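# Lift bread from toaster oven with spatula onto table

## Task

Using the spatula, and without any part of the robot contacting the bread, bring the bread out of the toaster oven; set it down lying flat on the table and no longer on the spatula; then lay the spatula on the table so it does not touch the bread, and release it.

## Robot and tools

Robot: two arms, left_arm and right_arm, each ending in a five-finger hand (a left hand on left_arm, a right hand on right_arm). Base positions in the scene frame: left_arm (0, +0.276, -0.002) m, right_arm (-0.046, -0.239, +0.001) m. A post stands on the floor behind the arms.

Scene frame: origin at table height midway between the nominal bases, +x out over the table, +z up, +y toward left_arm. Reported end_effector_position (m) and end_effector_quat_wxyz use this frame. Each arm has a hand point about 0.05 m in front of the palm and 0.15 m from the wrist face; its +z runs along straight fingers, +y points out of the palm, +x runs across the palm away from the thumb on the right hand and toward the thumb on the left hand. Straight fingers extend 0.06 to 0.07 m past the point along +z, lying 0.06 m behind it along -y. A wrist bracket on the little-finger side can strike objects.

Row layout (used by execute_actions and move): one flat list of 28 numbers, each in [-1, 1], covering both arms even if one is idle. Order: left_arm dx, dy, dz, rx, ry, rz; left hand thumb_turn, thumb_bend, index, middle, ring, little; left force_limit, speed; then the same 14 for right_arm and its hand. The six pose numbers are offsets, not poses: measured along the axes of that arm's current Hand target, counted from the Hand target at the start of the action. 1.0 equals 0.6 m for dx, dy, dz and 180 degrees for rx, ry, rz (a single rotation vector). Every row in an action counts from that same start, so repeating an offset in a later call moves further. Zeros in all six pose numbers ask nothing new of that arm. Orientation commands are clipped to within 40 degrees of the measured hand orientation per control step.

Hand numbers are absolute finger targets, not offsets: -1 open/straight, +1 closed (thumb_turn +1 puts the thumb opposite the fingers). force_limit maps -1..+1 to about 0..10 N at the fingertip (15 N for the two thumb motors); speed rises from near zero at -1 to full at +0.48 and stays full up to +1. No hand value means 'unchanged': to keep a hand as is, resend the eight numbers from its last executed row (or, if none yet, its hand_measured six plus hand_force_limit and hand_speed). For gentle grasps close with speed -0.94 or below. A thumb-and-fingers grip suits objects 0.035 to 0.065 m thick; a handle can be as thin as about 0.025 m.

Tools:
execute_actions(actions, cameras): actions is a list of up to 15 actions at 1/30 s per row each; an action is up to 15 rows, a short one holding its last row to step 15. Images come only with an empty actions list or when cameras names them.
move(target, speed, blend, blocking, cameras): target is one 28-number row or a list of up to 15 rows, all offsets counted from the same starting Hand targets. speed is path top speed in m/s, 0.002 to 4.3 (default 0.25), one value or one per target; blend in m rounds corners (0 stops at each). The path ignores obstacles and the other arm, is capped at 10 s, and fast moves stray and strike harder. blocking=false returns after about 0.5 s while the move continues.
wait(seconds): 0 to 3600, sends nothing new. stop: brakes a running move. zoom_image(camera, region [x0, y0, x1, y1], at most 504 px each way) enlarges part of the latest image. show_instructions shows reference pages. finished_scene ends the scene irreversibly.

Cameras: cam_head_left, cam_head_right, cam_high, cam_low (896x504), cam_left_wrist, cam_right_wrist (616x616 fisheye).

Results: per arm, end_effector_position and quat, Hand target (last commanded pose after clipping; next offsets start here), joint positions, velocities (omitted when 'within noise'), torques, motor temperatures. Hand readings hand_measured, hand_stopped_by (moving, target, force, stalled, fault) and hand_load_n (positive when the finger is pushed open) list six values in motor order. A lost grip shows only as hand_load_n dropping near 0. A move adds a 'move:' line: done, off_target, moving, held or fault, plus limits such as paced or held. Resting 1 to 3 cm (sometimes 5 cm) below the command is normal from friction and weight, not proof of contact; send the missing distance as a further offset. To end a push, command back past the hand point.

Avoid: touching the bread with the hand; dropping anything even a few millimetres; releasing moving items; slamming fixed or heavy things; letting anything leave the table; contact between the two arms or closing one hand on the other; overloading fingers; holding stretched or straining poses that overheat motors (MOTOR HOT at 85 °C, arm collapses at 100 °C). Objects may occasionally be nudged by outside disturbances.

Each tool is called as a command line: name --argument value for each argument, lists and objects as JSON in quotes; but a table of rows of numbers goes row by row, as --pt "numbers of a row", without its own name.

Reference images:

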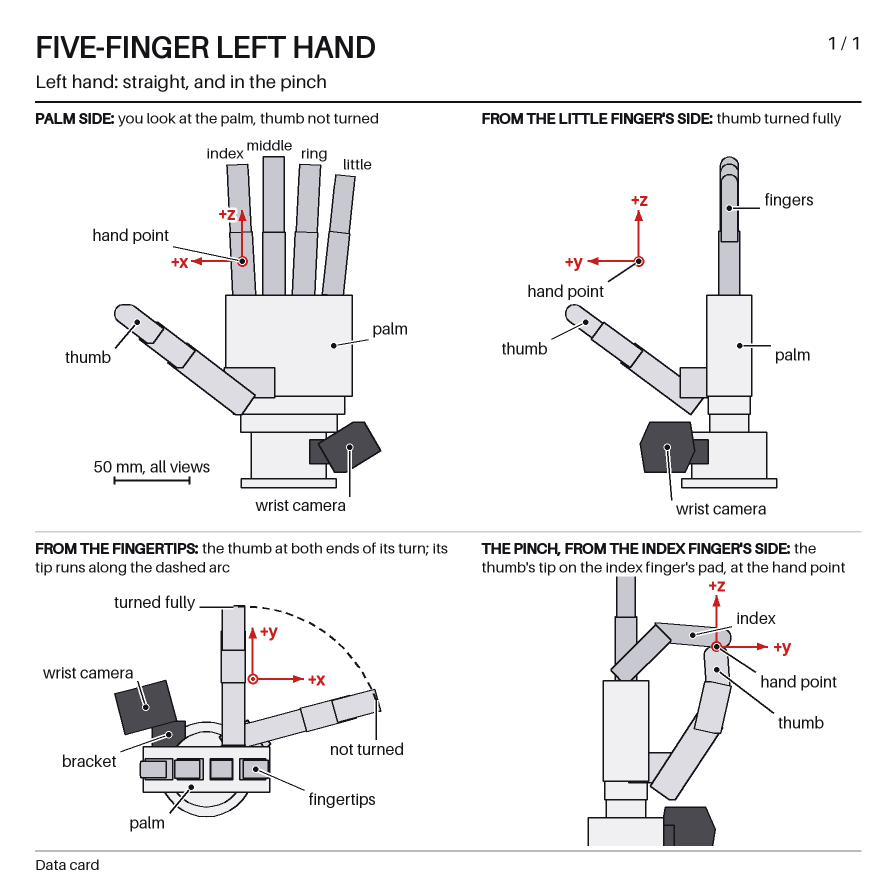

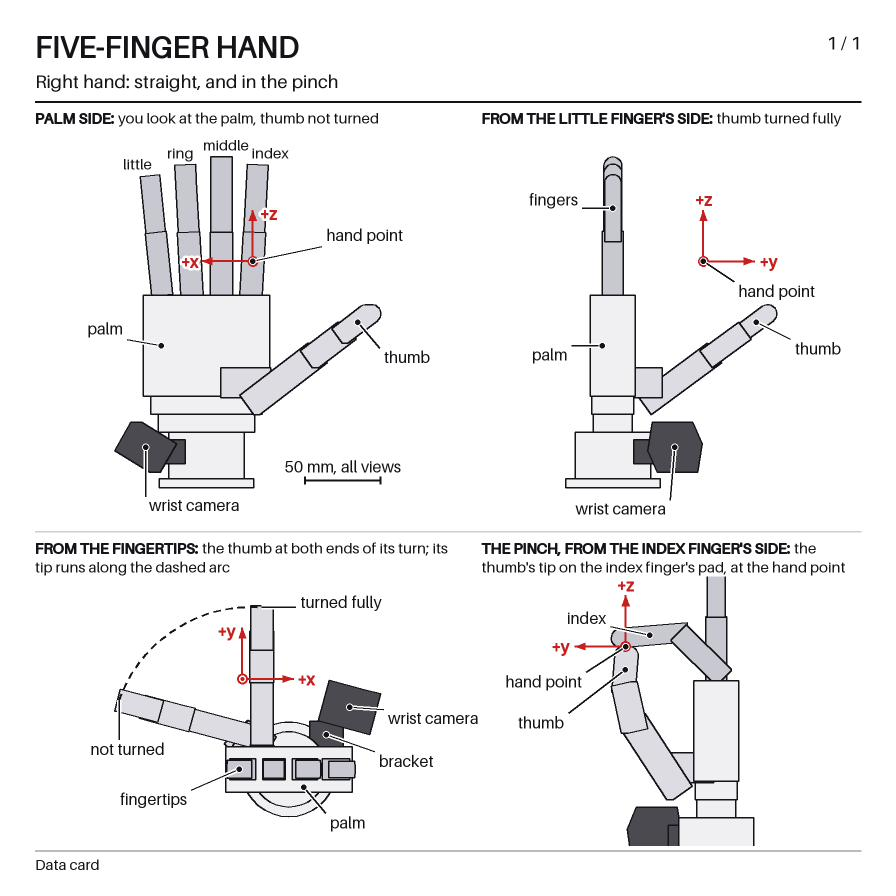

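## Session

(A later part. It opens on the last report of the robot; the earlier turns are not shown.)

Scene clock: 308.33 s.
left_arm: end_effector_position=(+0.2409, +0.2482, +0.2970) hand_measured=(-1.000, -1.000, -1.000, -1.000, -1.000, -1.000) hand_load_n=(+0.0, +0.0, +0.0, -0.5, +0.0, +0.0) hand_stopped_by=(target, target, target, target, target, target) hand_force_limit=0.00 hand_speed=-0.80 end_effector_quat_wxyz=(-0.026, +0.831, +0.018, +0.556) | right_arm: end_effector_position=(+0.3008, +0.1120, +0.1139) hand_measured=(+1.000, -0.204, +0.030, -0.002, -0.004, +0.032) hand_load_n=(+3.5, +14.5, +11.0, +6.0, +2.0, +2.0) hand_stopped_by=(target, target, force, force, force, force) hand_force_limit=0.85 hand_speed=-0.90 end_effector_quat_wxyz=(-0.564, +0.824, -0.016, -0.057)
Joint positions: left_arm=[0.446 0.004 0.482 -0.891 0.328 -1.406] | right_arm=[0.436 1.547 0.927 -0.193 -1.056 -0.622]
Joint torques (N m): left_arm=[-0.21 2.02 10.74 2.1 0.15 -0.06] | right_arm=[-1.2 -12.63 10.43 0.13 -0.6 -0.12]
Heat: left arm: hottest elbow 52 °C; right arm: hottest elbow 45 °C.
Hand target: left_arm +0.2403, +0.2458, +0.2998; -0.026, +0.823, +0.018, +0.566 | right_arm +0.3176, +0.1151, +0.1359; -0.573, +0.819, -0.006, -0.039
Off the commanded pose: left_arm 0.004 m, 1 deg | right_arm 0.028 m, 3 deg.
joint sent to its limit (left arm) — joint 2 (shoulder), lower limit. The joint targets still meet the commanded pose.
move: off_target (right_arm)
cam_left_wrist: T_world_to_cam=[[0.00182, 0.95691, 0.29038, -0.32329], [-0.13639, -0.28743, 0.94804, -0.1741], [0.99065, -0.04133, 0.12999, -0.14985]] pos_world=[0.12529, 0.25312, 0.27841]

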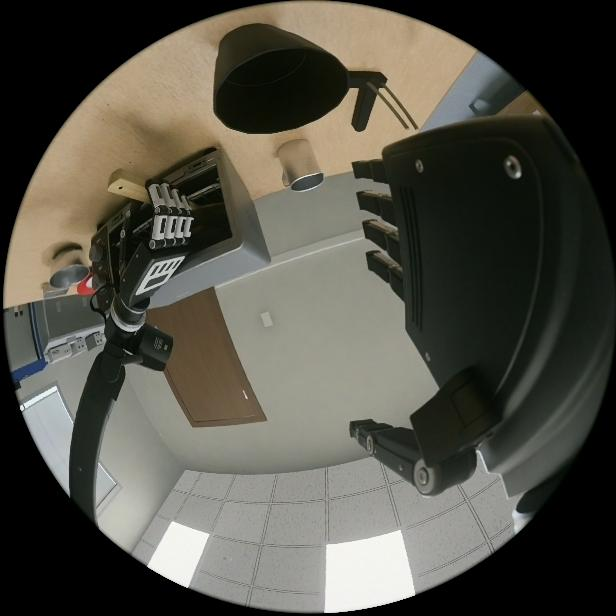

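move --target '[0,0,0,0,0,0,-1,-1,-1,-1,-1,-1,0,-0.8,-0.0033,0.0457,0.0168,-0.001,0.0103,-0.0282,1,-0.2,0.4,0.4,0.4,0.4,0.85,-0.9]' --speed 0.03 --cameras '["cam_left_wrist","cam_head_left"]'

zoom_image --camera "cam_left_wrist" --region '[165, 190, 235, 250]'

zoom_image --camera "cam_head_left" --region '[430, 250, 530, 350]'

Scene clock: 311.03 s.
left_arm: end_effector_position=(+0.2409, +0.2482, +0.2970) hand_measured=(-1.000, -1.000, -1.000, -1.000, -1.000, -1.000) hand_load_n=(+0.0, +0.0, +0.0, +0.0, +0.0, +0.0) hand_stopped_by=(target, target, target, target, target, target) hand_force_limit=0.00 hand_speed=-0.80 end_effector_quat_wxyz=(-0.026, +0.831, +0.018, +0.556) | right_arm: end_effector_position=(+0.3112, +0.1120, +0.1043) hand_measured=(+1.000, -0.204, +0.030, -0.002, -0.004, +0.032) hand_load_n=(+3.0, +15.5, +10.5, +5.5, +2.0, +2.0) hand_stopped_by=(target, target, force, force, force, force) hand_force_limit=0.85 hand_speed=-0.90 end_effector_quat_wxyz=(-0.568, +0.823, +0.004, -0.014)
Joint positions: left_arm=[0.446 0.004 0.482 -0.891 0.328 -1.406] | right_arm=[0.436 1.547 0.894 -0.093 -1.021 -0.648]
Joint torques (N m): left_arm=[-0.21 1.96 10.73 2.19 0.16 -0.07] | right_arm=[0.03 -11.63 6.67 1.68 -0.4 -0.31]
Heat: left arm: hottest elbow 52 °C; right arm: hottest elbow 45 °C.
Hand target: left_arm +0.2403, +0.2458, +0.2998; -0.026, +0.823, +0.018, +0.566 | right_arm +0.3137, +0.1151, +0.1070; -0.572, +0.820, +0.021, +0.000
Off the commanded pose: left_arm 0.004 m, 1 deg | right_arm 0.005 m, 3 deg.
joint sent to its limit (left arm) — joint 2 (shoulder), lower limit. The joint targets still meet the commanded pose.
move: off_target (right_arm)
cam_left_wrist: T_world_to_cam=[[0.00182, 0.95691, 0.29038, -0.32329], [-0.13639, -0.28743, 0.94804, -0.1741], [0.99065, -0.04133, 0.12999, -0.14985]] pos_world=[0.12529, 0.25312, 0.27841]
Images, in order (width x height): cam_head_left 896x504, cam_left_wrist 616x616.

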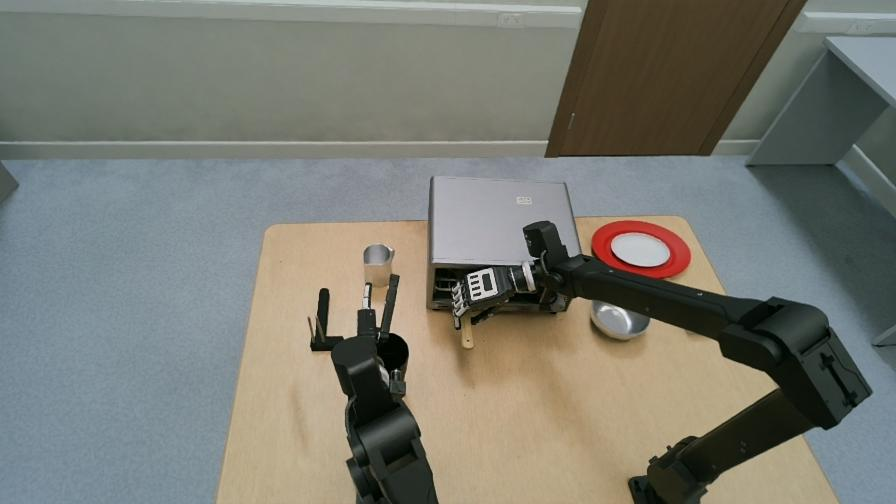

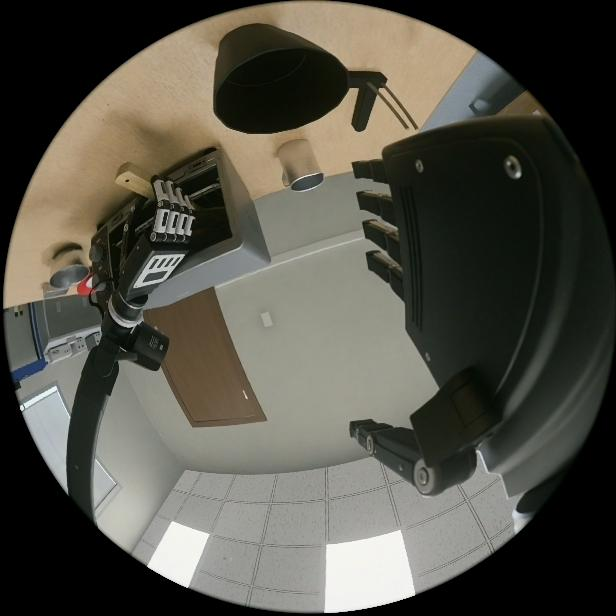

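Scaled by 7.200 from the camera's image (finer frame: 880x880).

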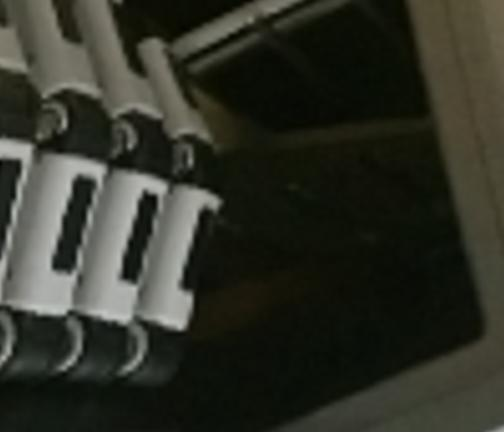

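Scaled by 5.040 from the camera's image (finer frame: 1280x720).

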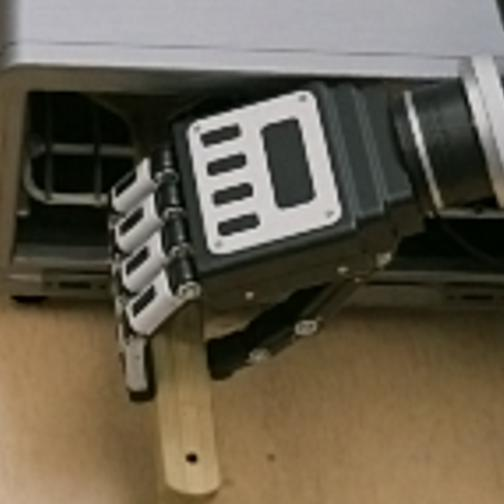

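move --target '[0,0,0,0,0,0,-1,-1,-1,-1,-1,-1,0,-0.8,-0.0665,-0.0054,0.0004,0,0,0,1,-0.2,0.4,0.4,0.4,0.4,0.85,-0.9]' --speed 0.03 --cameras '["cam_left_wrist","cam_head_left"]'

zoom_image --camera "cam_left_wrist" --region '[165, 190, 235, 250]'

zoom_image --camera "cam_head_left" --region '[430, 250, 530, 350]'

Scene clock: 313.20 s.
left_arm: end_effector_position=(+0.2409, +0.2482, +0.2970) hand_measured=(-1.000, -1.000, -1.000, -1.000, -1.000, -1.000) hand_load_n=(+0.0, +0.0, +0.0, +0.0, +0.0, +0.0) hand_stopped_by=(target, target, target, target, target, target) hand_force_limit=0.00 hand_speed=-0.80 end_effector_quat_wxyz=(-0.026, +0.831, +0.018, +0.556) | right_arm: end_effector_position=(+0.2744, +0.1099, +0.0979) hand_measured=(+1.000, -0.204, +0.030, -0.002, -0.004, +0.032) hand_load_n=(+3.0, +15.5, +10.5, +5.5, +2.0, +2.5) hand_stopped_by=(target, target, force, force, force, force) hand_force_limit=0.85 hand_speed=-0.90 end_effector_quat_wxyz=(-0.564, +0.825, +0.009, -0.011)
Joint positions: left_arm=[0.446 0.004 0.482 -0.891 0.328 -1.406] | right_arm=[0.475 1.475 0.79 -0.034 -0.988 -0.623]
Joint torques (N m): left_arm=[-0.15 1.9 10.77 2.14 0.16 -0.07] | right_arm=[0.97 -11.63 6.5 1.87 -0.36 0]
Heat: left arm: hottest elbow 52 °C; right arm: hottest elbow 45 °C.
Hand target: left_arm +0.2403, +0.2458, +0.2998; -0.026, +0.823, +0.018, +0.566 | right_arm +0.2736, +0.1151, +0.1089; -0.572, +0.820, +0.021, +0.000
Off the commanded pose: left_arm 0.004 m, 1 deg | right_arm 0.012 m, 2 deg.
joint sent to its limit (left arm) — joint 2 (shoulder), lower limit. The joint targets still meet the commanded pose.
move: off_target (right_arm)
cam_left_wrist: T_world_to_cam=[[0.00182, 0.95691, 0.29038, -0.32329], [-0.13639, -0.28743, 0.94804, -0.1741], [0.99065, -0.04133, 0.12999, -0.14985]] pos_world=[0.12529, 0.25312, 0.27841]
Images, in order (width x height): cam_head_left 896x504, cam_left_wrist 616x616.

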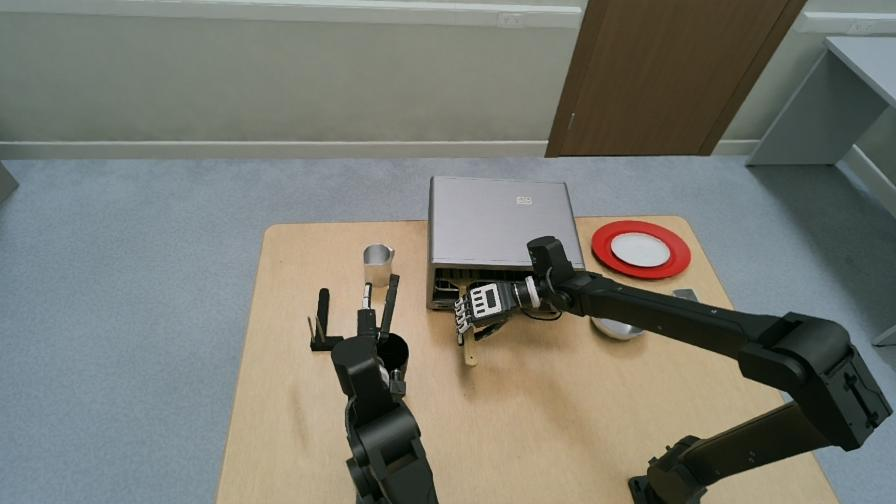

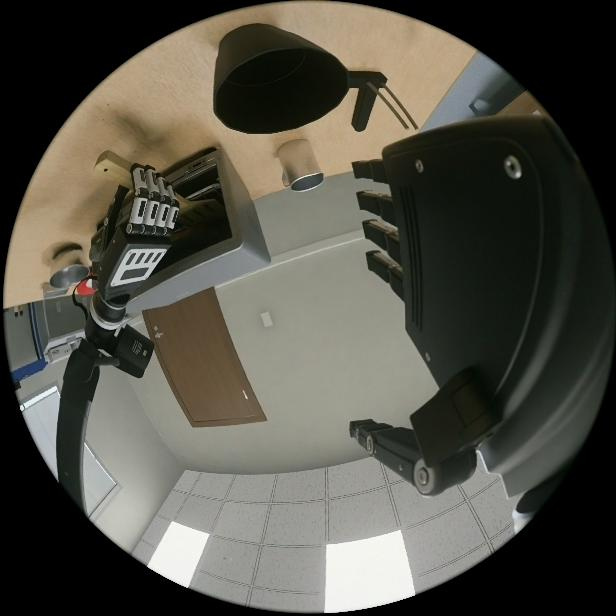

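Scaled by 7.200 from the camera's image (finer frame: 880x880).

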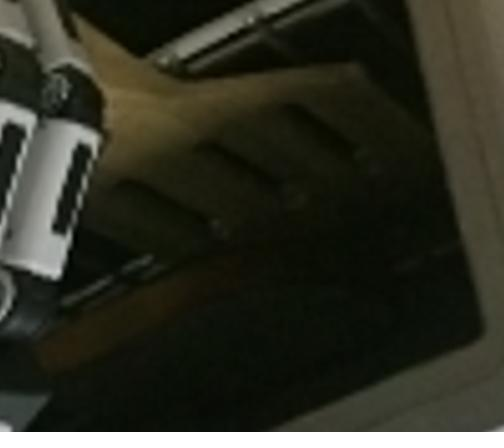

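Scaled by 5.040 from the camera's image (finer frame: 1280x720).

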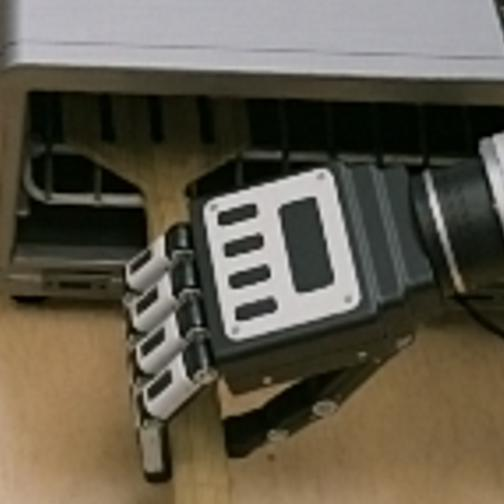

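move --target '[0,0,0,0,0,0,-1,-1,-1,-1,-1,-1,0,-0.8,0.0136,-0.0091,-0.0038,0.001,-0.0103,0.0281,1,-0.2,0.4,0.4,0.4,0.4,0.85,-0.9]' --speed 0.03 --cameras '["cam_left_wrist"]'

zoom_image --camera "cam_left_wrist" --region '[165, 190, 235, 250]'

Scene clock: 316.20 s.
left_arm: end_effector_position=(+0.2409, +0.2482, +0.2970) hand_measured=(-1.000, -1.000, -1.000, -1.000, -1.000, -1.000) hand_load_n=(-0.5, +0.0, +0.5, +0.0, +0.0, +0.0) hand_stopped_by=(target, target, target, target, target, target) hand_force_limit=0.00 hand_speed=-0.80 end_effector_quat_wxyz=(-0.026, +0.831, +0.018, +0.556) | right_arm: end_effector_position=(+0.2668, +0.1110, +0.1053) hand_measured=(+1.000, -0.204, +0.030, -0.002, -0.004, +0.032) hand_load_n=(+3.5, +15.0, +11.0, +6.0, +2.0, +2.0) hand_stopped_by=(target, target, force, force, force, force) hand_force_limit=0.85 hand_speed=-0.90 end_effector_quat_wxyz=(-0.569, +0.821, +0.000, -0.040)
Joint positions: left_arm=[0.446 0.004 0.482 -0.891 0.328 -1.406] | right_arm=[0.473 1.475 0.804 -0.07 -1.028 -0.593]
Joint torques (N m): left_arm=[-0.21 1.96 10.77 2.15 0.15 -0.08] | right_arm=[-1.2 -8.76 10.07 0.34 -0.59 0.05]
Heat: left arm: hottest elbow 52 °C; right arm: hottest elbow 45 °C.
Hand target: left_arm +0.2403, +0.2458, +0.2998; -0.026, +0.823, +0.018, +0.566 | right_arm +0.2817, +0.1151, +0.1150; -0.573, +0.819, -0.006, -0.038
Off the commanded pose: left_arm 0.004 m, 1 deg | right_arm 0.018 m, 1 deg.
joint sent to its limit (left arm) — joint 2 (shoulder), lower limit. The joint targets still meet the commanded pose.
move: off_target (right_arm)
cam_left_wrist: T_world_to_cam=[[0.00182, 0.95691, 0.29038, -0.32329], [-0.13639, -0.28743, 0.94804, -0.1741], [0.99065, -0.04133, 0.12999, -0.14985]] pos_world=[0.12529, 0.25312, 0.27841]

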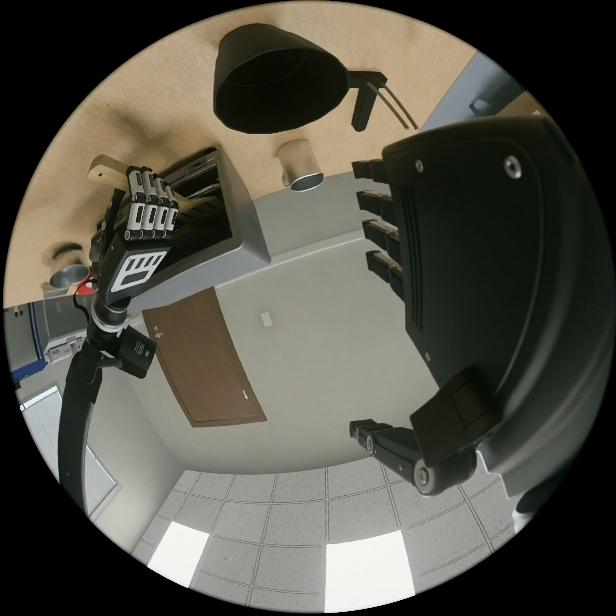

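Scaled by 7.200 from the camera's image (finer frame: 880x880).

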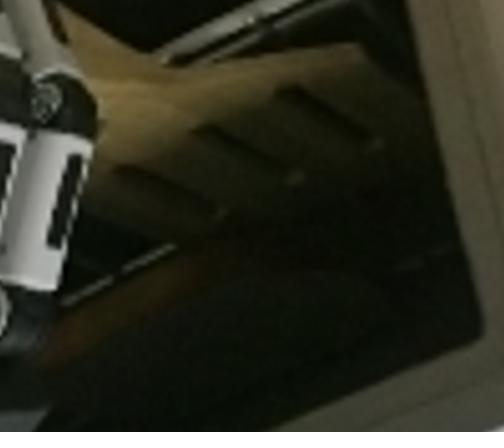

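move --target '[0,0,0,0,0,0,-1,-1,-1,-1,-1,-1,0,-0.8,0.0648,-0.0035,-0.0037,0,0,0,1,-0.2,0.4,0.4,0.4,0.4,0.85,-0.9]' --speed 0.04 --cameras '["cam_left_wrist"]'

zoom_image --camera "cam_left_wrist" --region '[165, 190, 235, 250]'

Scene clock: 317.87 s.
left_arm: end_effector_position=(+0.2409, +0.2482, +0.2970) hand_measured=(-1.000, -1.000, -1.000, -1.000, -1.000, -1.000) hand_load_n=(+0.0, +0.0, +0.0, +0.0, +0.0, +0.0) hand_stopped_by=(target, target, target, target, target, target) hand_force_limit=0.00 hand_speed=-0.80 end_effector_quat_wxyz=(-0.026, +0.831, +0.018, +0.556) | right_arm: end_effector_position=(+0.3039, +0.1123, +0.1088) hand_measured=(+1.000, -0.204, +0.030, -0.002, -0.004, +0.032) hand_load_n=(+3.5, +15.0, +11.0, +6.0, +2.0, +2.0) hand_stopped_by=(target, target, force, force, force, force) hand_force_limit=0.85 hand_speed=-0.90 end_effector_quat_wxyz=(-0.570, +0.820, -0.009, -0.046)
Joint positions: left_arm=[0.446 0.004 0.482 -0.891 0.328 -1.406] | right_arm=[0.433 1.554 0.911 -0.139 -1.058 -0.622]
Joint torques (N m): left_arm=[-0.21 2.02 10.74 2.18 0.16 -0.06] | right_arm=[-1.61 -9.88 10.24 0.2 -0.59 -0.19]
Heat: left arm: hottest elbow 52 °C; right arm: hottest elbow 45 °C.
Hand target: left_arm +0.2403, +0.2458, +0.2998; -0.026, +0.823, +0.018, +0.566 | right_arm +0.3207, +0.1150, +0.1151; -0.573, +0.819, -0.006, -0.038
Off the commanded pose: left_arm 0.004 m, 1 deg | right_arm 0.018 m, 1 deg.
joint sent to its limit (left arm) — joint 2 (shoulder), lower limit. The joint targets still meet the commanded pose.
move: off_target (right_arm)
cam_left_wrist: T_world_to_cam=[[0.00182, 0.95691, 0.29038, -0.32329], [-0.13639, -0.28743, 0.94804, -0.1741], [0.99065, -0.04133, 0.12999, -0.14985]] pos_world=[0.12529, 0.25312, 0.27841]

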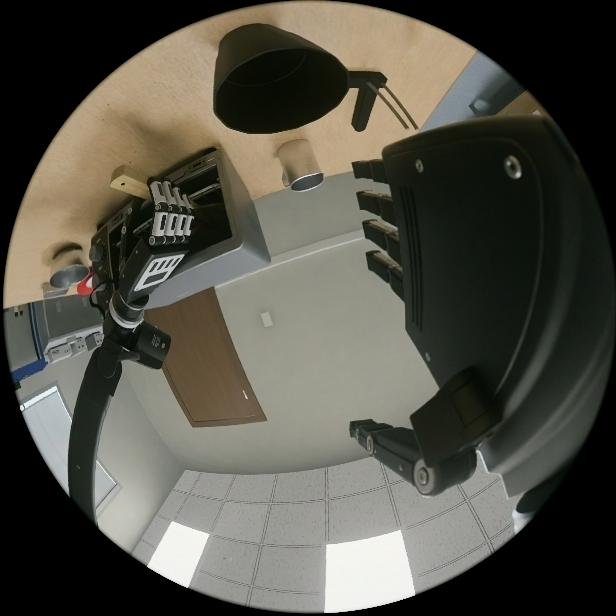

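Scaled by 7.200 from the camera's image (finer frame: 880x880).

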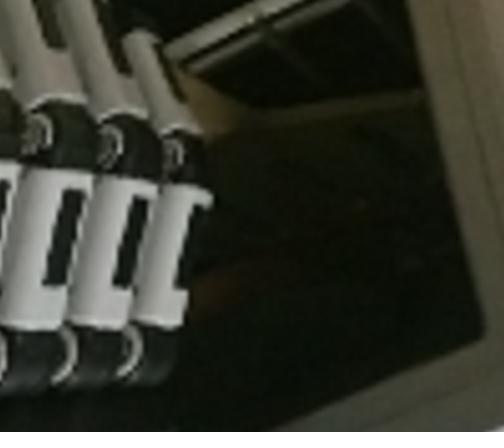

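move --target '[0,0,0,0,0,0,-1,-1,-1,-1,-1,-1,0,-0.8,-0.0037,0.0175,0.0065,-0.0008,0.0076,-0.0209,1,-0.2,0.4,0.4,0.4,0.4,0.85,-0.9]' --speed 0.04 --cameras '["cam_left_wrist"]'

zoom_image --camera "cam_left_wrist" --region '[165, 190, 235, 250]'

Scene clock: 319.37 s.
left_arm: end_effector_position=(+0.2409, +0.2482, +0.2970) hand_measured=(-1.000, -1.000, -1.000, -1.000, -1.000, -1.000) hand_load_n=(+0.0, +0.0, +0.0, +0.0, +0.0, +0.5) hand_stopped_by=(target, target, target, target, target, target) hand_force_limit=0.00 hand_speed=-0.80 end_effector_quat_wxyz=(-0.026, +0.831, +0.018, +0.556) | right_arm: end_effector_position=(+0.3096, +0.1123, +0.1054) hand_measured=(+1.000, -0.204, +0.030, -0.002, -0.004, +0.032) hand_load_n=(+3.0, +15.5, +10.5, +5.5, +2.0, +2.0) hand_stopped_by=(target, target, force, force, force, force) hand_force_limit=0.85 hand_speed=-0.90 end_effector_quat_wxyz=(-0.570, +0.822, +0.002, -0.026)
Joint positions: left_arm=[0.446 0.004 0.482 -0.891 0.328 -1.406] | right_arm=[0.434 1.554 0.904 -0.111 -1.039 -0.645]
Joint torques (N m): left_arm=[-0.09 2.08 10.78 2.13 0.15 -0.07] | right_arm=[-0.03 -10.29 7.2 2.04 -0.13 -0.29]
Heat: left arm: hottest elbow 52 °C; right arm: hottest elbow 45 °C.
Hand target: left_arm +0.2403, +0.2458, +0.2998; -0.026, +0.823, +0.018, +0.566 | right_arm +0.3177, +0.1150, +0.1040; -0.572, +0.820, +0.014, -0.010
Off the commanded pose: left_arm 0.004 m, 1 deg | right_arm 0.009 m, 2 deg.
joint sent to its limit (left arm) — joint 2 (shoulder), lower limit. The joint targets still meet the commanded pose.
move: done
cam_left_wrist: T_world_to_cam=[[0.00182, 0.95691, 0.29038, -0.32329], [-0.13639, -0.28743, 0.94804, -0.1741], [0.99065, -0.04133, 0.12999, -0.14985]] pos_world=[0.12529, 0.25312, 0.27841]

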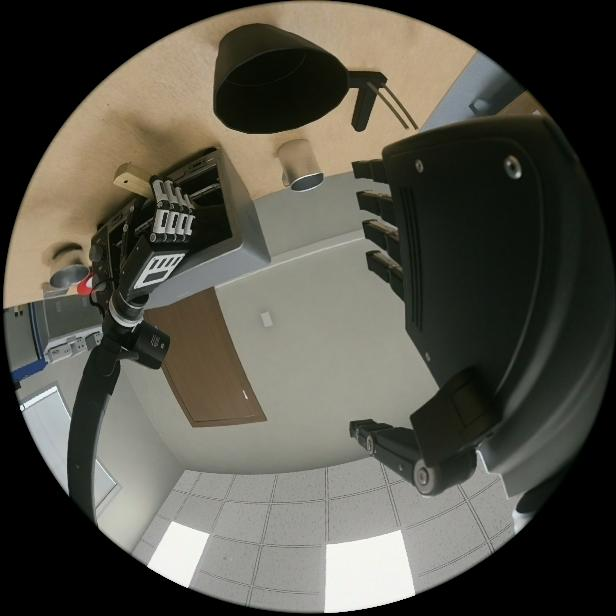

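Scaled by 7.200 from the camera's image (finer frame: 880x880).

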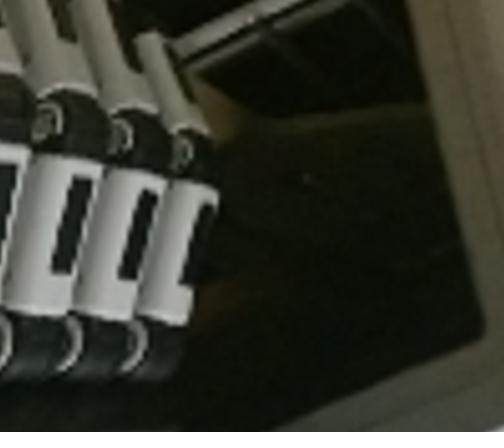

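move --pt "0 0 0 0 0 0 -1 -1 -1 -1 -1 -1 0 -0.8 0 0.0172 0.0063 0 0 0 1 -0.2 0.4 0.4 0.4 0.4 0.85 -0.9" --speed 0.04

Scene clock: 320.27 s.
left_arm: end_effector_position=(+0.2409, +0.2482, +0.2970) hand_measured=(-1.000, -1.000, -1.000, -1.000, -1.000, -1.000) hand_load_n=(+0.0, +0.0, +0.0, +0.0, +0.0, +0.0) hand_stopped_by=(target, target, target, target, target, target) hand_force_limit=0.00 hand_speed=-0.80 end_effector_quat_wxyz=(-0.026, +0.831, +0.018, +0.556) | right_arm: end_effector_position=(+0.3111, +0.1134, +0.0994) hand_measured=(+1.000, -0.204, +0.030, -0.002, -0.004, +0.032) hand_load_n=(+3.0, +15.5, +10.5, +5.5, +2.0, +2.0) hand_stopped_by=(target, target, force, force, force, force) hand_force_limit=0.85 hand_speed=-0.90 end_effector_quat_wxyz=(-0.572, +0.820, +0.008, -0.019)
Joint positions: left_arm=[0.446 0.004 0.482 -0.891 0.328 -1.406] | right_arm=[0.435 1.565 0.894 -0.076 -1.038 -0.65]
Joint torques (N m): left_arm=[-0.09 2.08 10.74 2.17 0.15 -0.07] | right_arm=[-0.26 -9.76 7.05 1.94 -0.18 -0.2]
Heat: left arm: hottest elbow 52 °C; right arm: hottest elbow 45 °C.
Hand target: left_arm +0.2403, +0.2458, +0.2998; -0.026, +0.823, +0.018, +0.566 | right_arm +0.3176, +0.1151, +0.0930; -0.572, +0.820, +0.014, -0.010
Off the commanded pose: left_arm 0.004 m, 1 deg | right_arm 0.009 m, 1 deg.
joint sent to its limit (left arm) — joint 2 (shoulder), lower limit. The joint targets still meet the commanded pose.
move: done

move --pt "0 0 0 0 0 0 -1 -1 -1 -1 -1 -1 0 -0.8 0 0.0125 0.0046 0 0.0019 -0.0053 1 -0.2 0.4 0.4 0.4 0.4 0.85 -0.9" --speed 0.04

Scene clock: 321.17 s.
left_arm: end_effector_position=(+0.2409, +0.2482, +0.2970) hand_measured=(-1.000, -1.000, -1.000, -1.000, -1.000, -1.000) hand_load_n=(+0.0, +0.0, +0.0, +0.0, +0.0, +0.0) hand_stopped_by=(target, target, target, target, target, target) hand_force_limit=0.00 hand_speed=-0.80 end_effector_quat_wxyz=(-0.026, +0.831, +0.018, +0.556) | right_arm: end_effector_position=(+0.3137, +0.1141, +0.0960) hand_measured=(+1.000, -0.204, +0.030, -0.002, -0.004, +0.032) hand_load_n=(+3.0, +15.5, +10.5, +5.5, +1.5, +2.0) hand_stopped_by=(target, target, force, force, force, force) hand_force_limit=0.85 hand_speed=-0.90 end_effector_quat_wxyz=(-0.575, +0.818, +0.017, -0.007)
Joint positions: left_arm=[0.446 0.004 0.482 -0.891 0.328 -1.406] | right_arm=[0.436 1.569 0.883 -0.038 -1.034 -0.658]
Joint torques (N m): left_arm=[-0.15 2.08 10.73 2.17 0.16 -0.07] | right_arm=[0.09 -9.82 6.69 1.65 -0.05 -0.26]
Heat: left arm: hottest elbow 52 °C; right arm: hottest elbow 45 °C.
Hand target: left_arm +0.2403, +0.2458, +0.2998; -0.026, +0.823, +0.018, +0.566 | right_arm +0.3177, +0.1151, +0.0852; -0.573, +0.820, +0.019, -0.003
Off the commanded pose: left_arm 0.004 m, 1 deg | right_arm 0.012 m, 1 deg.
joint sent to its limit (left arm) — joint 2 (shoulder), lower limit. The joint targets still meet the commanded pose.
move: off_target (right_arm)

move --pt "0 0 0 0 0 0 -1 -1 -1 -1 -1 -1 0 -0.8 0.0007 -0.0388 -0.0143 0.0009 -0.0086 0.0235 1 -0.2 0.4 0.4 0.4 0.4 0.85 -0.9" --speed 0.04

Scene clock: 323.00 s.
left_arm: end_effector_position=(+0.2409, +0.2482, +0.2970) hand_measured=(-1.000, -1.000, -1.000, -1.000, -1.000, -1.000) hand_load_n=(+0.0, +0.0, +0.0, +0.0, +0.0, +0.0) hand_stopped_by=(target, target, target, target, target, target) hand_force_limit=0.00 hand_speed=-0.80 end_effector_quat_wxyz=(-0.026, +0.831, +0.018, +0.556) | right_arm: end_effector_position=(+0.3057, +0.1127, +0.0985) hand_measured=(+1.000, -0.204, +0.030, -0.002, -0.004, +0.032) hand_load_n=(+3.5, +14.0, +11.5, +6.0, +2.0, +2.0) hand_stopped_by=(target, target, force, force, force, force) hand_force_limit=0.85 hand_speed=-0.90 end_effector_quat_wxyz=(-0.571, +0.821, +0.007, -0.034)
Joint positions: left_arm=[0.446 0.004 0.482 -0.891 0.328 -1.406] | right_arm=[0.436 1.569 0.899 -0.109 -1.055 -0.658]
Joint torques (N m): left_arm=[-0.09 1.96 10.77 2.19 0.15 -0.06] | right_arm=[-1.14 -11.28 9.66 0.05 -0.53 0.16]
Heat: left arm: hottest elbow 52 °C; right arm: hottest elbow 45 °C.
Hand target: left_arm +0.2403, +0.2458, +0.2998; -0.026, +0.823, +0.018, +0.566 | right_arm +0.3176, +0.1150, +0.1099; -0.573, +0.819, -0.003, -0.035
Off the commanded pose: left_arm 0.004 m, 1 deg | right_arm 0.017 m, 1 deg.
joint sent to its limit (left arm) — joint 2 (shoulder), lower limit. The joint targets still meet the commanded pose.
move: off_target (right_arm)

move --pt "0 0 0 0 0 0 -1 -1 -1 -1 -1 -1 0 -0.8 -0.0005 -0.0078 -0.0028 0 0 0 1 -0.2 0.4 0.4 0.4 0.4 0.85 -0.9" --pt "0 0 0 0 0 0 -1 -1 -1 -1 -1 -1 0 -0.8 -0.0758 -0.0123 -0.0017 0 0 0 1 -0.2 0.4 0.4 0.4 0.4 0.85 -0.9" --speed 0.03 --blend 0.003 --cameras '["cam_left_wrist"]'

zoom_image --camera "cam_left_wrist" --region '[165, 190, 235, 250]'

Scene clock: 325.40 s.
left_arm: end_effector_position=(+0.2409, +0.2482, +0.2970) hand_measured=(-1.000, -1.000, -1.000, -1.000, -1.000, -1.000) hand_load_n=(+0.0, +0.0, +0.0, +0.0, +0.0, +0.0) hand_stopped_by=(target, target, target, target, target, target) hand_force_limit=0.00 hand_speed=-0.80 end_effector_quat_wxyz=(-0.026, +0.831, +0.018, +0.556) | right_arm: end_effector_position=(+0.2744, +0.1101, +0.1096) hand_measured=(+1.000, -0.204, +0.030, -0.002, -0.004, +0.032) hand_load_n=(+3.0, +15.5, +10.5, +5.5, +2.0, +2.0) hand_stopped_by=(target, target, force, force, force, force) hand_force_limit=0.85 hand_speed=-0.90 end_effector_quat_wxyz=(-0.565, +0.823, -0.014, -0.044)
Joint positions: left_arm=[0.446 0.004 0.482 -0.891 0.328 -1.406] | right_arm=[0.463 1.481 0.83 -0.103 -1.023 -0.581]
Joint torques (N m): left_arm=[-0.21 1.96 10.78 2.14 0.16 -0.07] | right_arm=[1.08 -11.87 6.64 1.74 -0.41 0.01]
Heat: left arm: hottest elbow 52 °C; right arm: hottest elbow 45 °C.
Hand target: left_arm +0.2403, +0.2458, +0.2998; -0.026, +0.823, +0.018, +0.566 | right_arm +0.2728, +0.1150, +0.1199; -0.573, +0.819, -0.003, -0.035
Off the commanded pose: left_arm 0.004 m, 1 deg | right_arm 0.012 m, 2 deg.
joint sent to its limit (left arm) — joint 2 (shoulder), lower limit. The joint targets still meet the commanded pose.
move: off_target (right_arm); blend cut to 0.0025 m at target 1
cam_left_wrist: T_world_to_cam=[[0.00182, 0.95691, 0.29038, -0.32329], [-0.13639, -0.28743, 0.94804, -0.1741], [0.99065, -0.04133, 0.12999, -0.14985]] pos_world=[0.12529, 0.25312, 0.27841]

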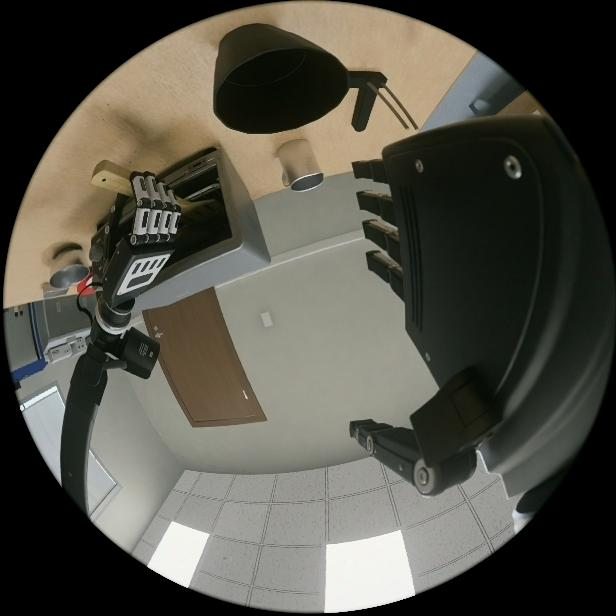

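Scaled by 7.200 from the camera's image (finer frame: 880x880).

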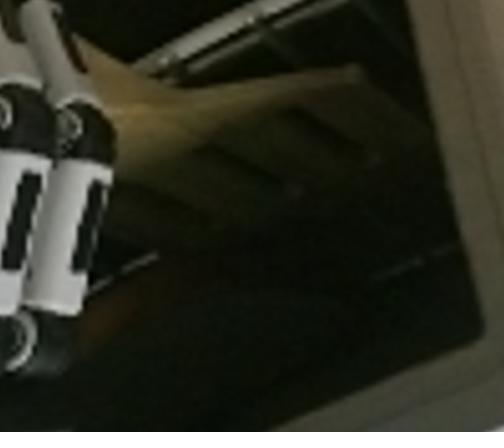

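move --target '[0,0,0,0,0,0,-1,-1,-1,-1,-1,-1,0,-0.8,-0.2088,-0.0063,0.0055,0,0,0,1,-0.2,0.4,0.4,0.4,0.4,0.85,-0.9]' --speed 0.1 --cameras '["cam_left_wrist","cam_head_left","cam_head_right"]'

zoom_image --camera "cam_left_wrist" --region '[155, 180, 235, 250]'

zoom_image --camera "cam_head_left" --region '[430, 250, 530, 320]'

zoom_image --camera "cam_head_right" --region '[430, 250, 530, 320]'

Scene clock: 328.47 s.
left_arm: end_effector_position=(+0.2409, +0.2482, +0.2970) hand_measured=(-1.000, -1.000, -1.000, -1.000, -1.000, -1.000) hand_load_n=(+0.0, +0.0, +0.0, +0.0, +0.0, +0.0) hand_stopped_by=(target, target, target, target, target, target) hand_force_limit=0.00 hand_speed=-0.80 end_effector_quat_wxyz=(-0.026, +0.831, +0.018, +0.556) | right_arm: end_effector_position=(+0.1494, +0.1114, +0.1221) hand_measured=(+1.000, -0.204, +0.030, -0.002, -0.004, +0.032) hand_load_n=(+2.5, +15.5, +10.5, +5.5, +2.0, +2.0) hand_stopped_by=(target, target, force, force, force, force) hand_force_limit=0.85 hand_speed=-0.90 end_effector_quat_wxyz=(-0.564, +0.825, -0.011, -0.042)
Joint positions: left_arm=[0.446 0.004 0.482 -0.891 0.328 -1.406] | right_arm=[0.658 1.163 0.553 0.018 -0.866 -0.386]
Joint torques (N m): left_arm=[-0.09 1.96 10.77 2.15 0.16 -0.07] | right_arm=[0.67 -7.18 6.98 1.96 -0.26 -0.04]
Heat: left arm: hottest elbow 52 °C; right arm: hottest elbow 44 °C.
Hand target: left_arm +0.2403, +0.2458, +0.2998; -0.026, +0.823, +0.018, +0.566 | right_arm +0.1478, +0.1151, +0.1300; -0.573, +0.819, -0.003, -0.035
Off the commanded pose: left_arm 0.004 m, 1 deg | right_arm 0.009 m, 2 deg.
joint sent to its limit (left arm) — joint 2 (shoulder), lower limit. The joint targets still meet the commanded pose.
move: done
cam_left_wrist: T_world_to_cam=[[0.00182, 0.95691, 0.29038, -0.32329], [-0.13639, -0.28743, 0.94804, -0.1741], [0.99065, -0.04133, 0.12999, -0.14985]] pos_world=[0.12529, 0.25312, 0.27841]
Images, in order (width x height): cam_head_left 896x504, cam_head_right 896x504, cam_left_wrist 616x616.

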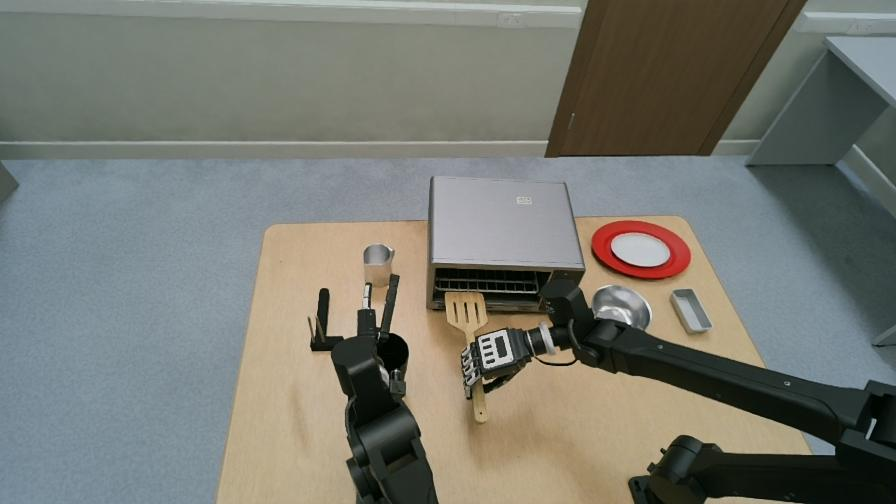

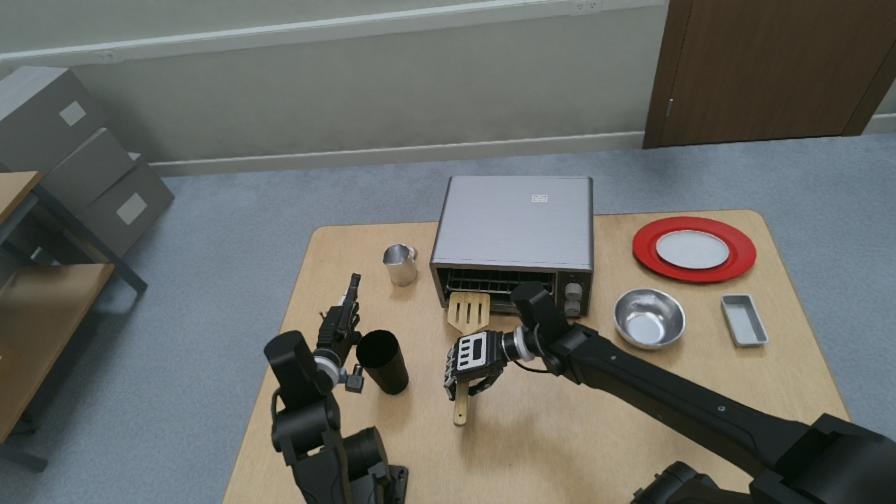

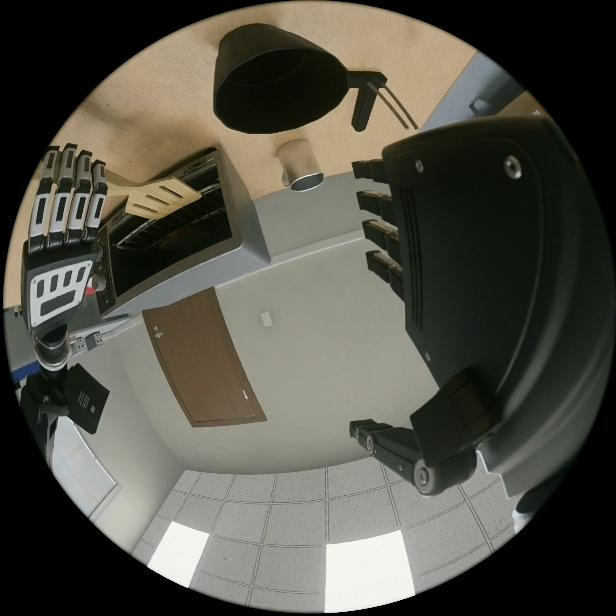

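Scaled by 6.300 from the camera's image (finer frame: 880x880).

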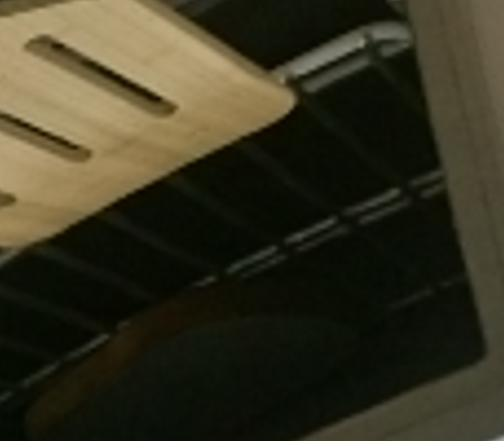

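Scaled by 5.040 from the camera's image (finer frame: 1280x720).

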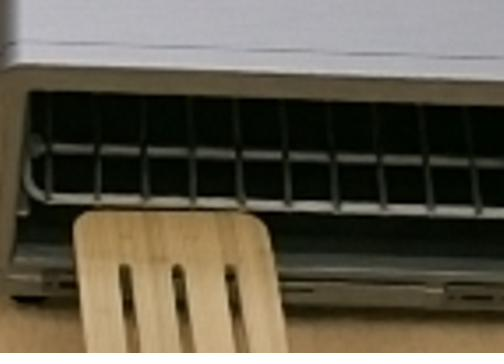

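Scaled by 5.040 from the camera's image (finer frame: 1280x720).

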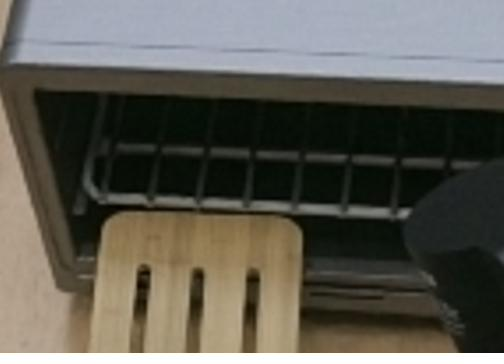

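zoom_image --camera "cam_left_wrist" --region '[140, 200, 230, 280]'

Scaled by 5.600 from the camera's image (finer frame: 880x880).

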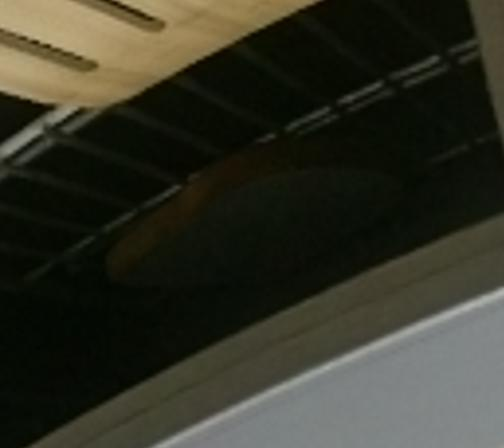

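move --target '[0,0,0,0,0,0,-1,-1,-1,-1,-1,-1,0,-0.8,-0.0036,0.0355,-0.0970,0,0,0,1,-0.2,0.4,0.4,0.4,0.4,0.85,-0.9]' --speed 0.1 --cameras '["cam_left_wrist","cam_head_left","cam_head_right"]'

zoom_image --camera "cam_left_wrist" --region '[130, 180, 230, 270]'

zoom_image --camera "cam_head_left" --region '[430, 250, 530, 320]'

zoom_image --camera "cam_head_right" --region '[430, 250, 530, 320]'

Scene clock: 331.37 s.
left_arm: end_effector_position=(+0.2409, +0.2482, +0.2970) hand_measured=(-1.000, -1.000, -1.000, -1.000, -1.000, -1.000) hand_load_n=(+0.0, +0.0, +0.0, +0.0, +0.0, +0.0) hand_stopped_by=(target, target, target, target, target, target) hand_force_limit=0.00 hand_speed=-0.80 end_effector_quat_wxyz=(-0.026, +0.831, +0.018, +0.556) | right_arm: end_effector_position=(+0.1443, +0.0553, +0.1250) hand_measured=(+1.000, -0.204, +0.030, -0.002, -0.004, +0.032) hand_load_n=(+3.0, +15.5, +10.5, +5.5, +2.0, +2.0) hand_stopped_by=(target, target, force, force, force, force) hand_force_limit=0.85 hand_speed=-0.90 end_effector_quat_wxyz=(-0.570, +0.820, -0.009, -0.044)
Joint positions: left_arm=[0.446 0.004 0.482 -0.891 0.328 -1.406] | right_arm=[0.501 1.045 0.497 -0.156 -1.005 -0.532]
Joint torques (N m): left_arm=[-0.09 2.02 10.76 2.14 0.15 -0.06] | right_arm=[-0.73 -5.71 7.66 0.4 -0.52 -0.27]
Heat: left arm: hottest elbow 52 °C; right arm: hottest elbow 44 °C.
Hand target: left_arm +0.2403, +0.2458, +0.2998; -0.026, +0.823, +0.018, +0.566 | right_arm +0.1477, +0.0531, +0.1299; -0.573, +0.819, -0.003, -0.035
Off the commanded pose: left_arm 0.004 m, 1 deg | right_arm 0.006 m, 1 deg.
joint sent to its limit (left arm) — joint 2 (shoulder), lower limit. The joint targets still meet the commanded pose.
move: done
cam_left_wrist: T_world_to_cam=[[0.00182, 0.95691, 0.29038, -0.32329], [-0.13639, -0.28743, 0.94804, -0.1741], [0.99065, -0.04133, 0.12999, -0.14985]] pos_world=[0.12529, 0.25312, 0.27841]
Images, in order (width x height): cam_head_left 896x504, cam_head_right 896x504, cam_left_wrist 616x616.

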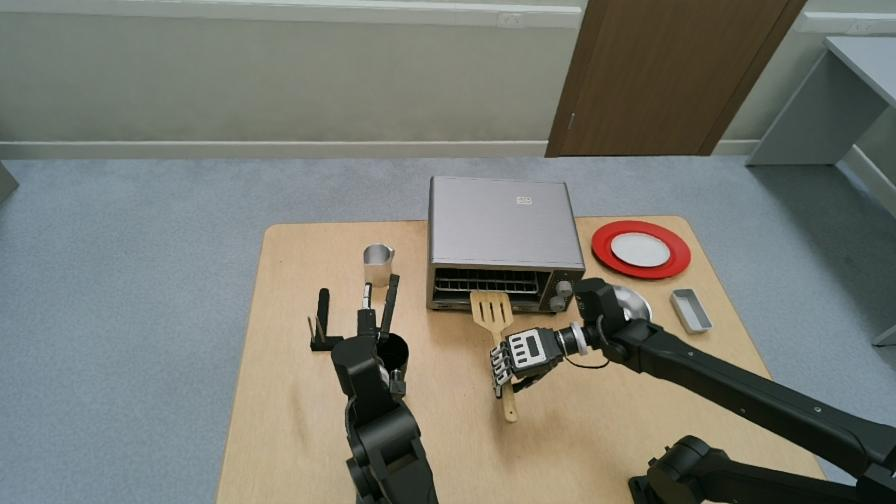

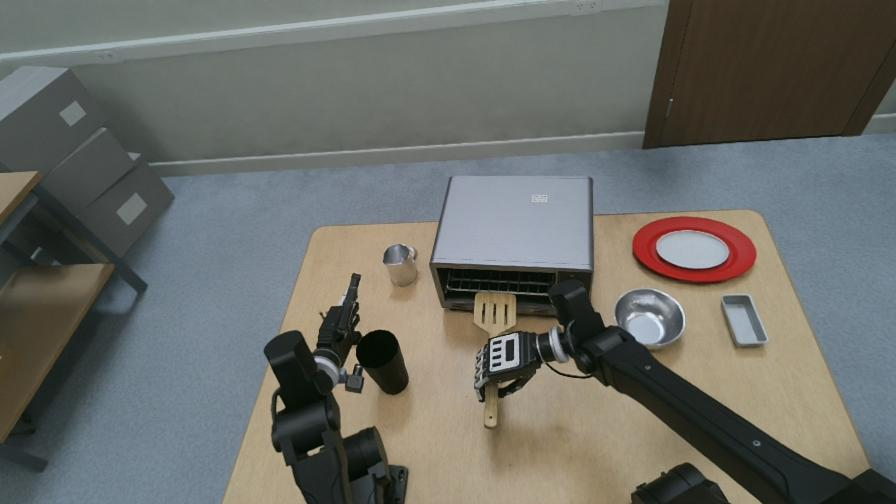

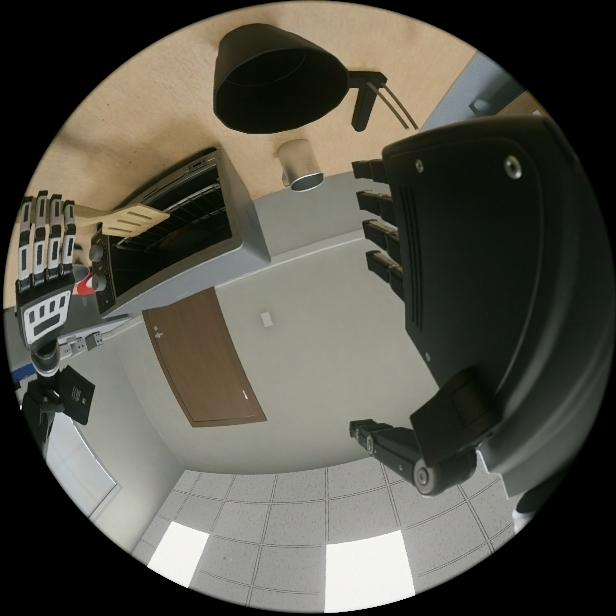

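Scaled by 5.040 from the camera's image (finer frame: 880x880).

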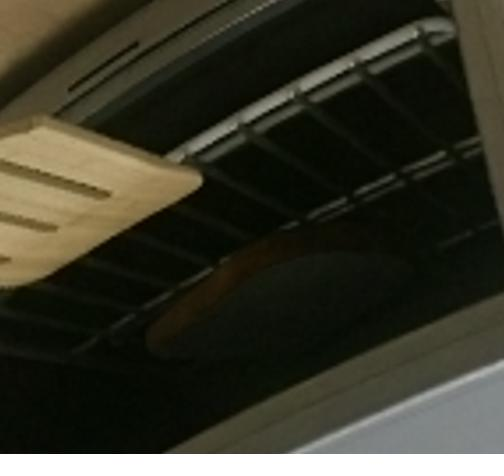

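Scaled by 5.040 from the camera's image (finer frame: 1280x720).

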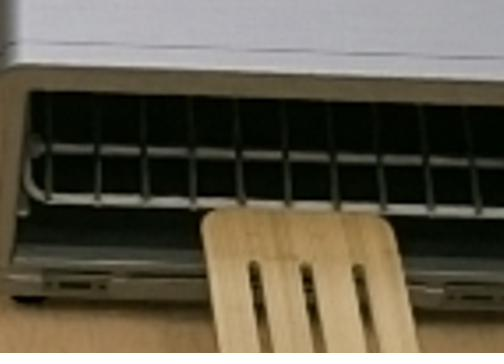

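Scaled by 5.040 from the camera's image (finer frame: 1280x720).

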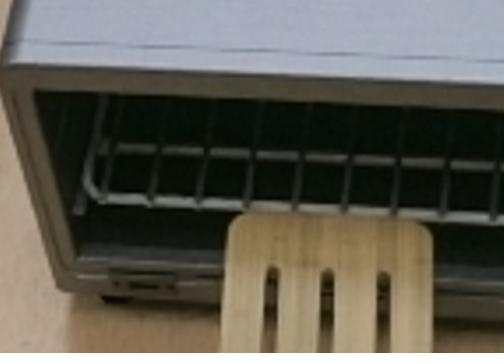

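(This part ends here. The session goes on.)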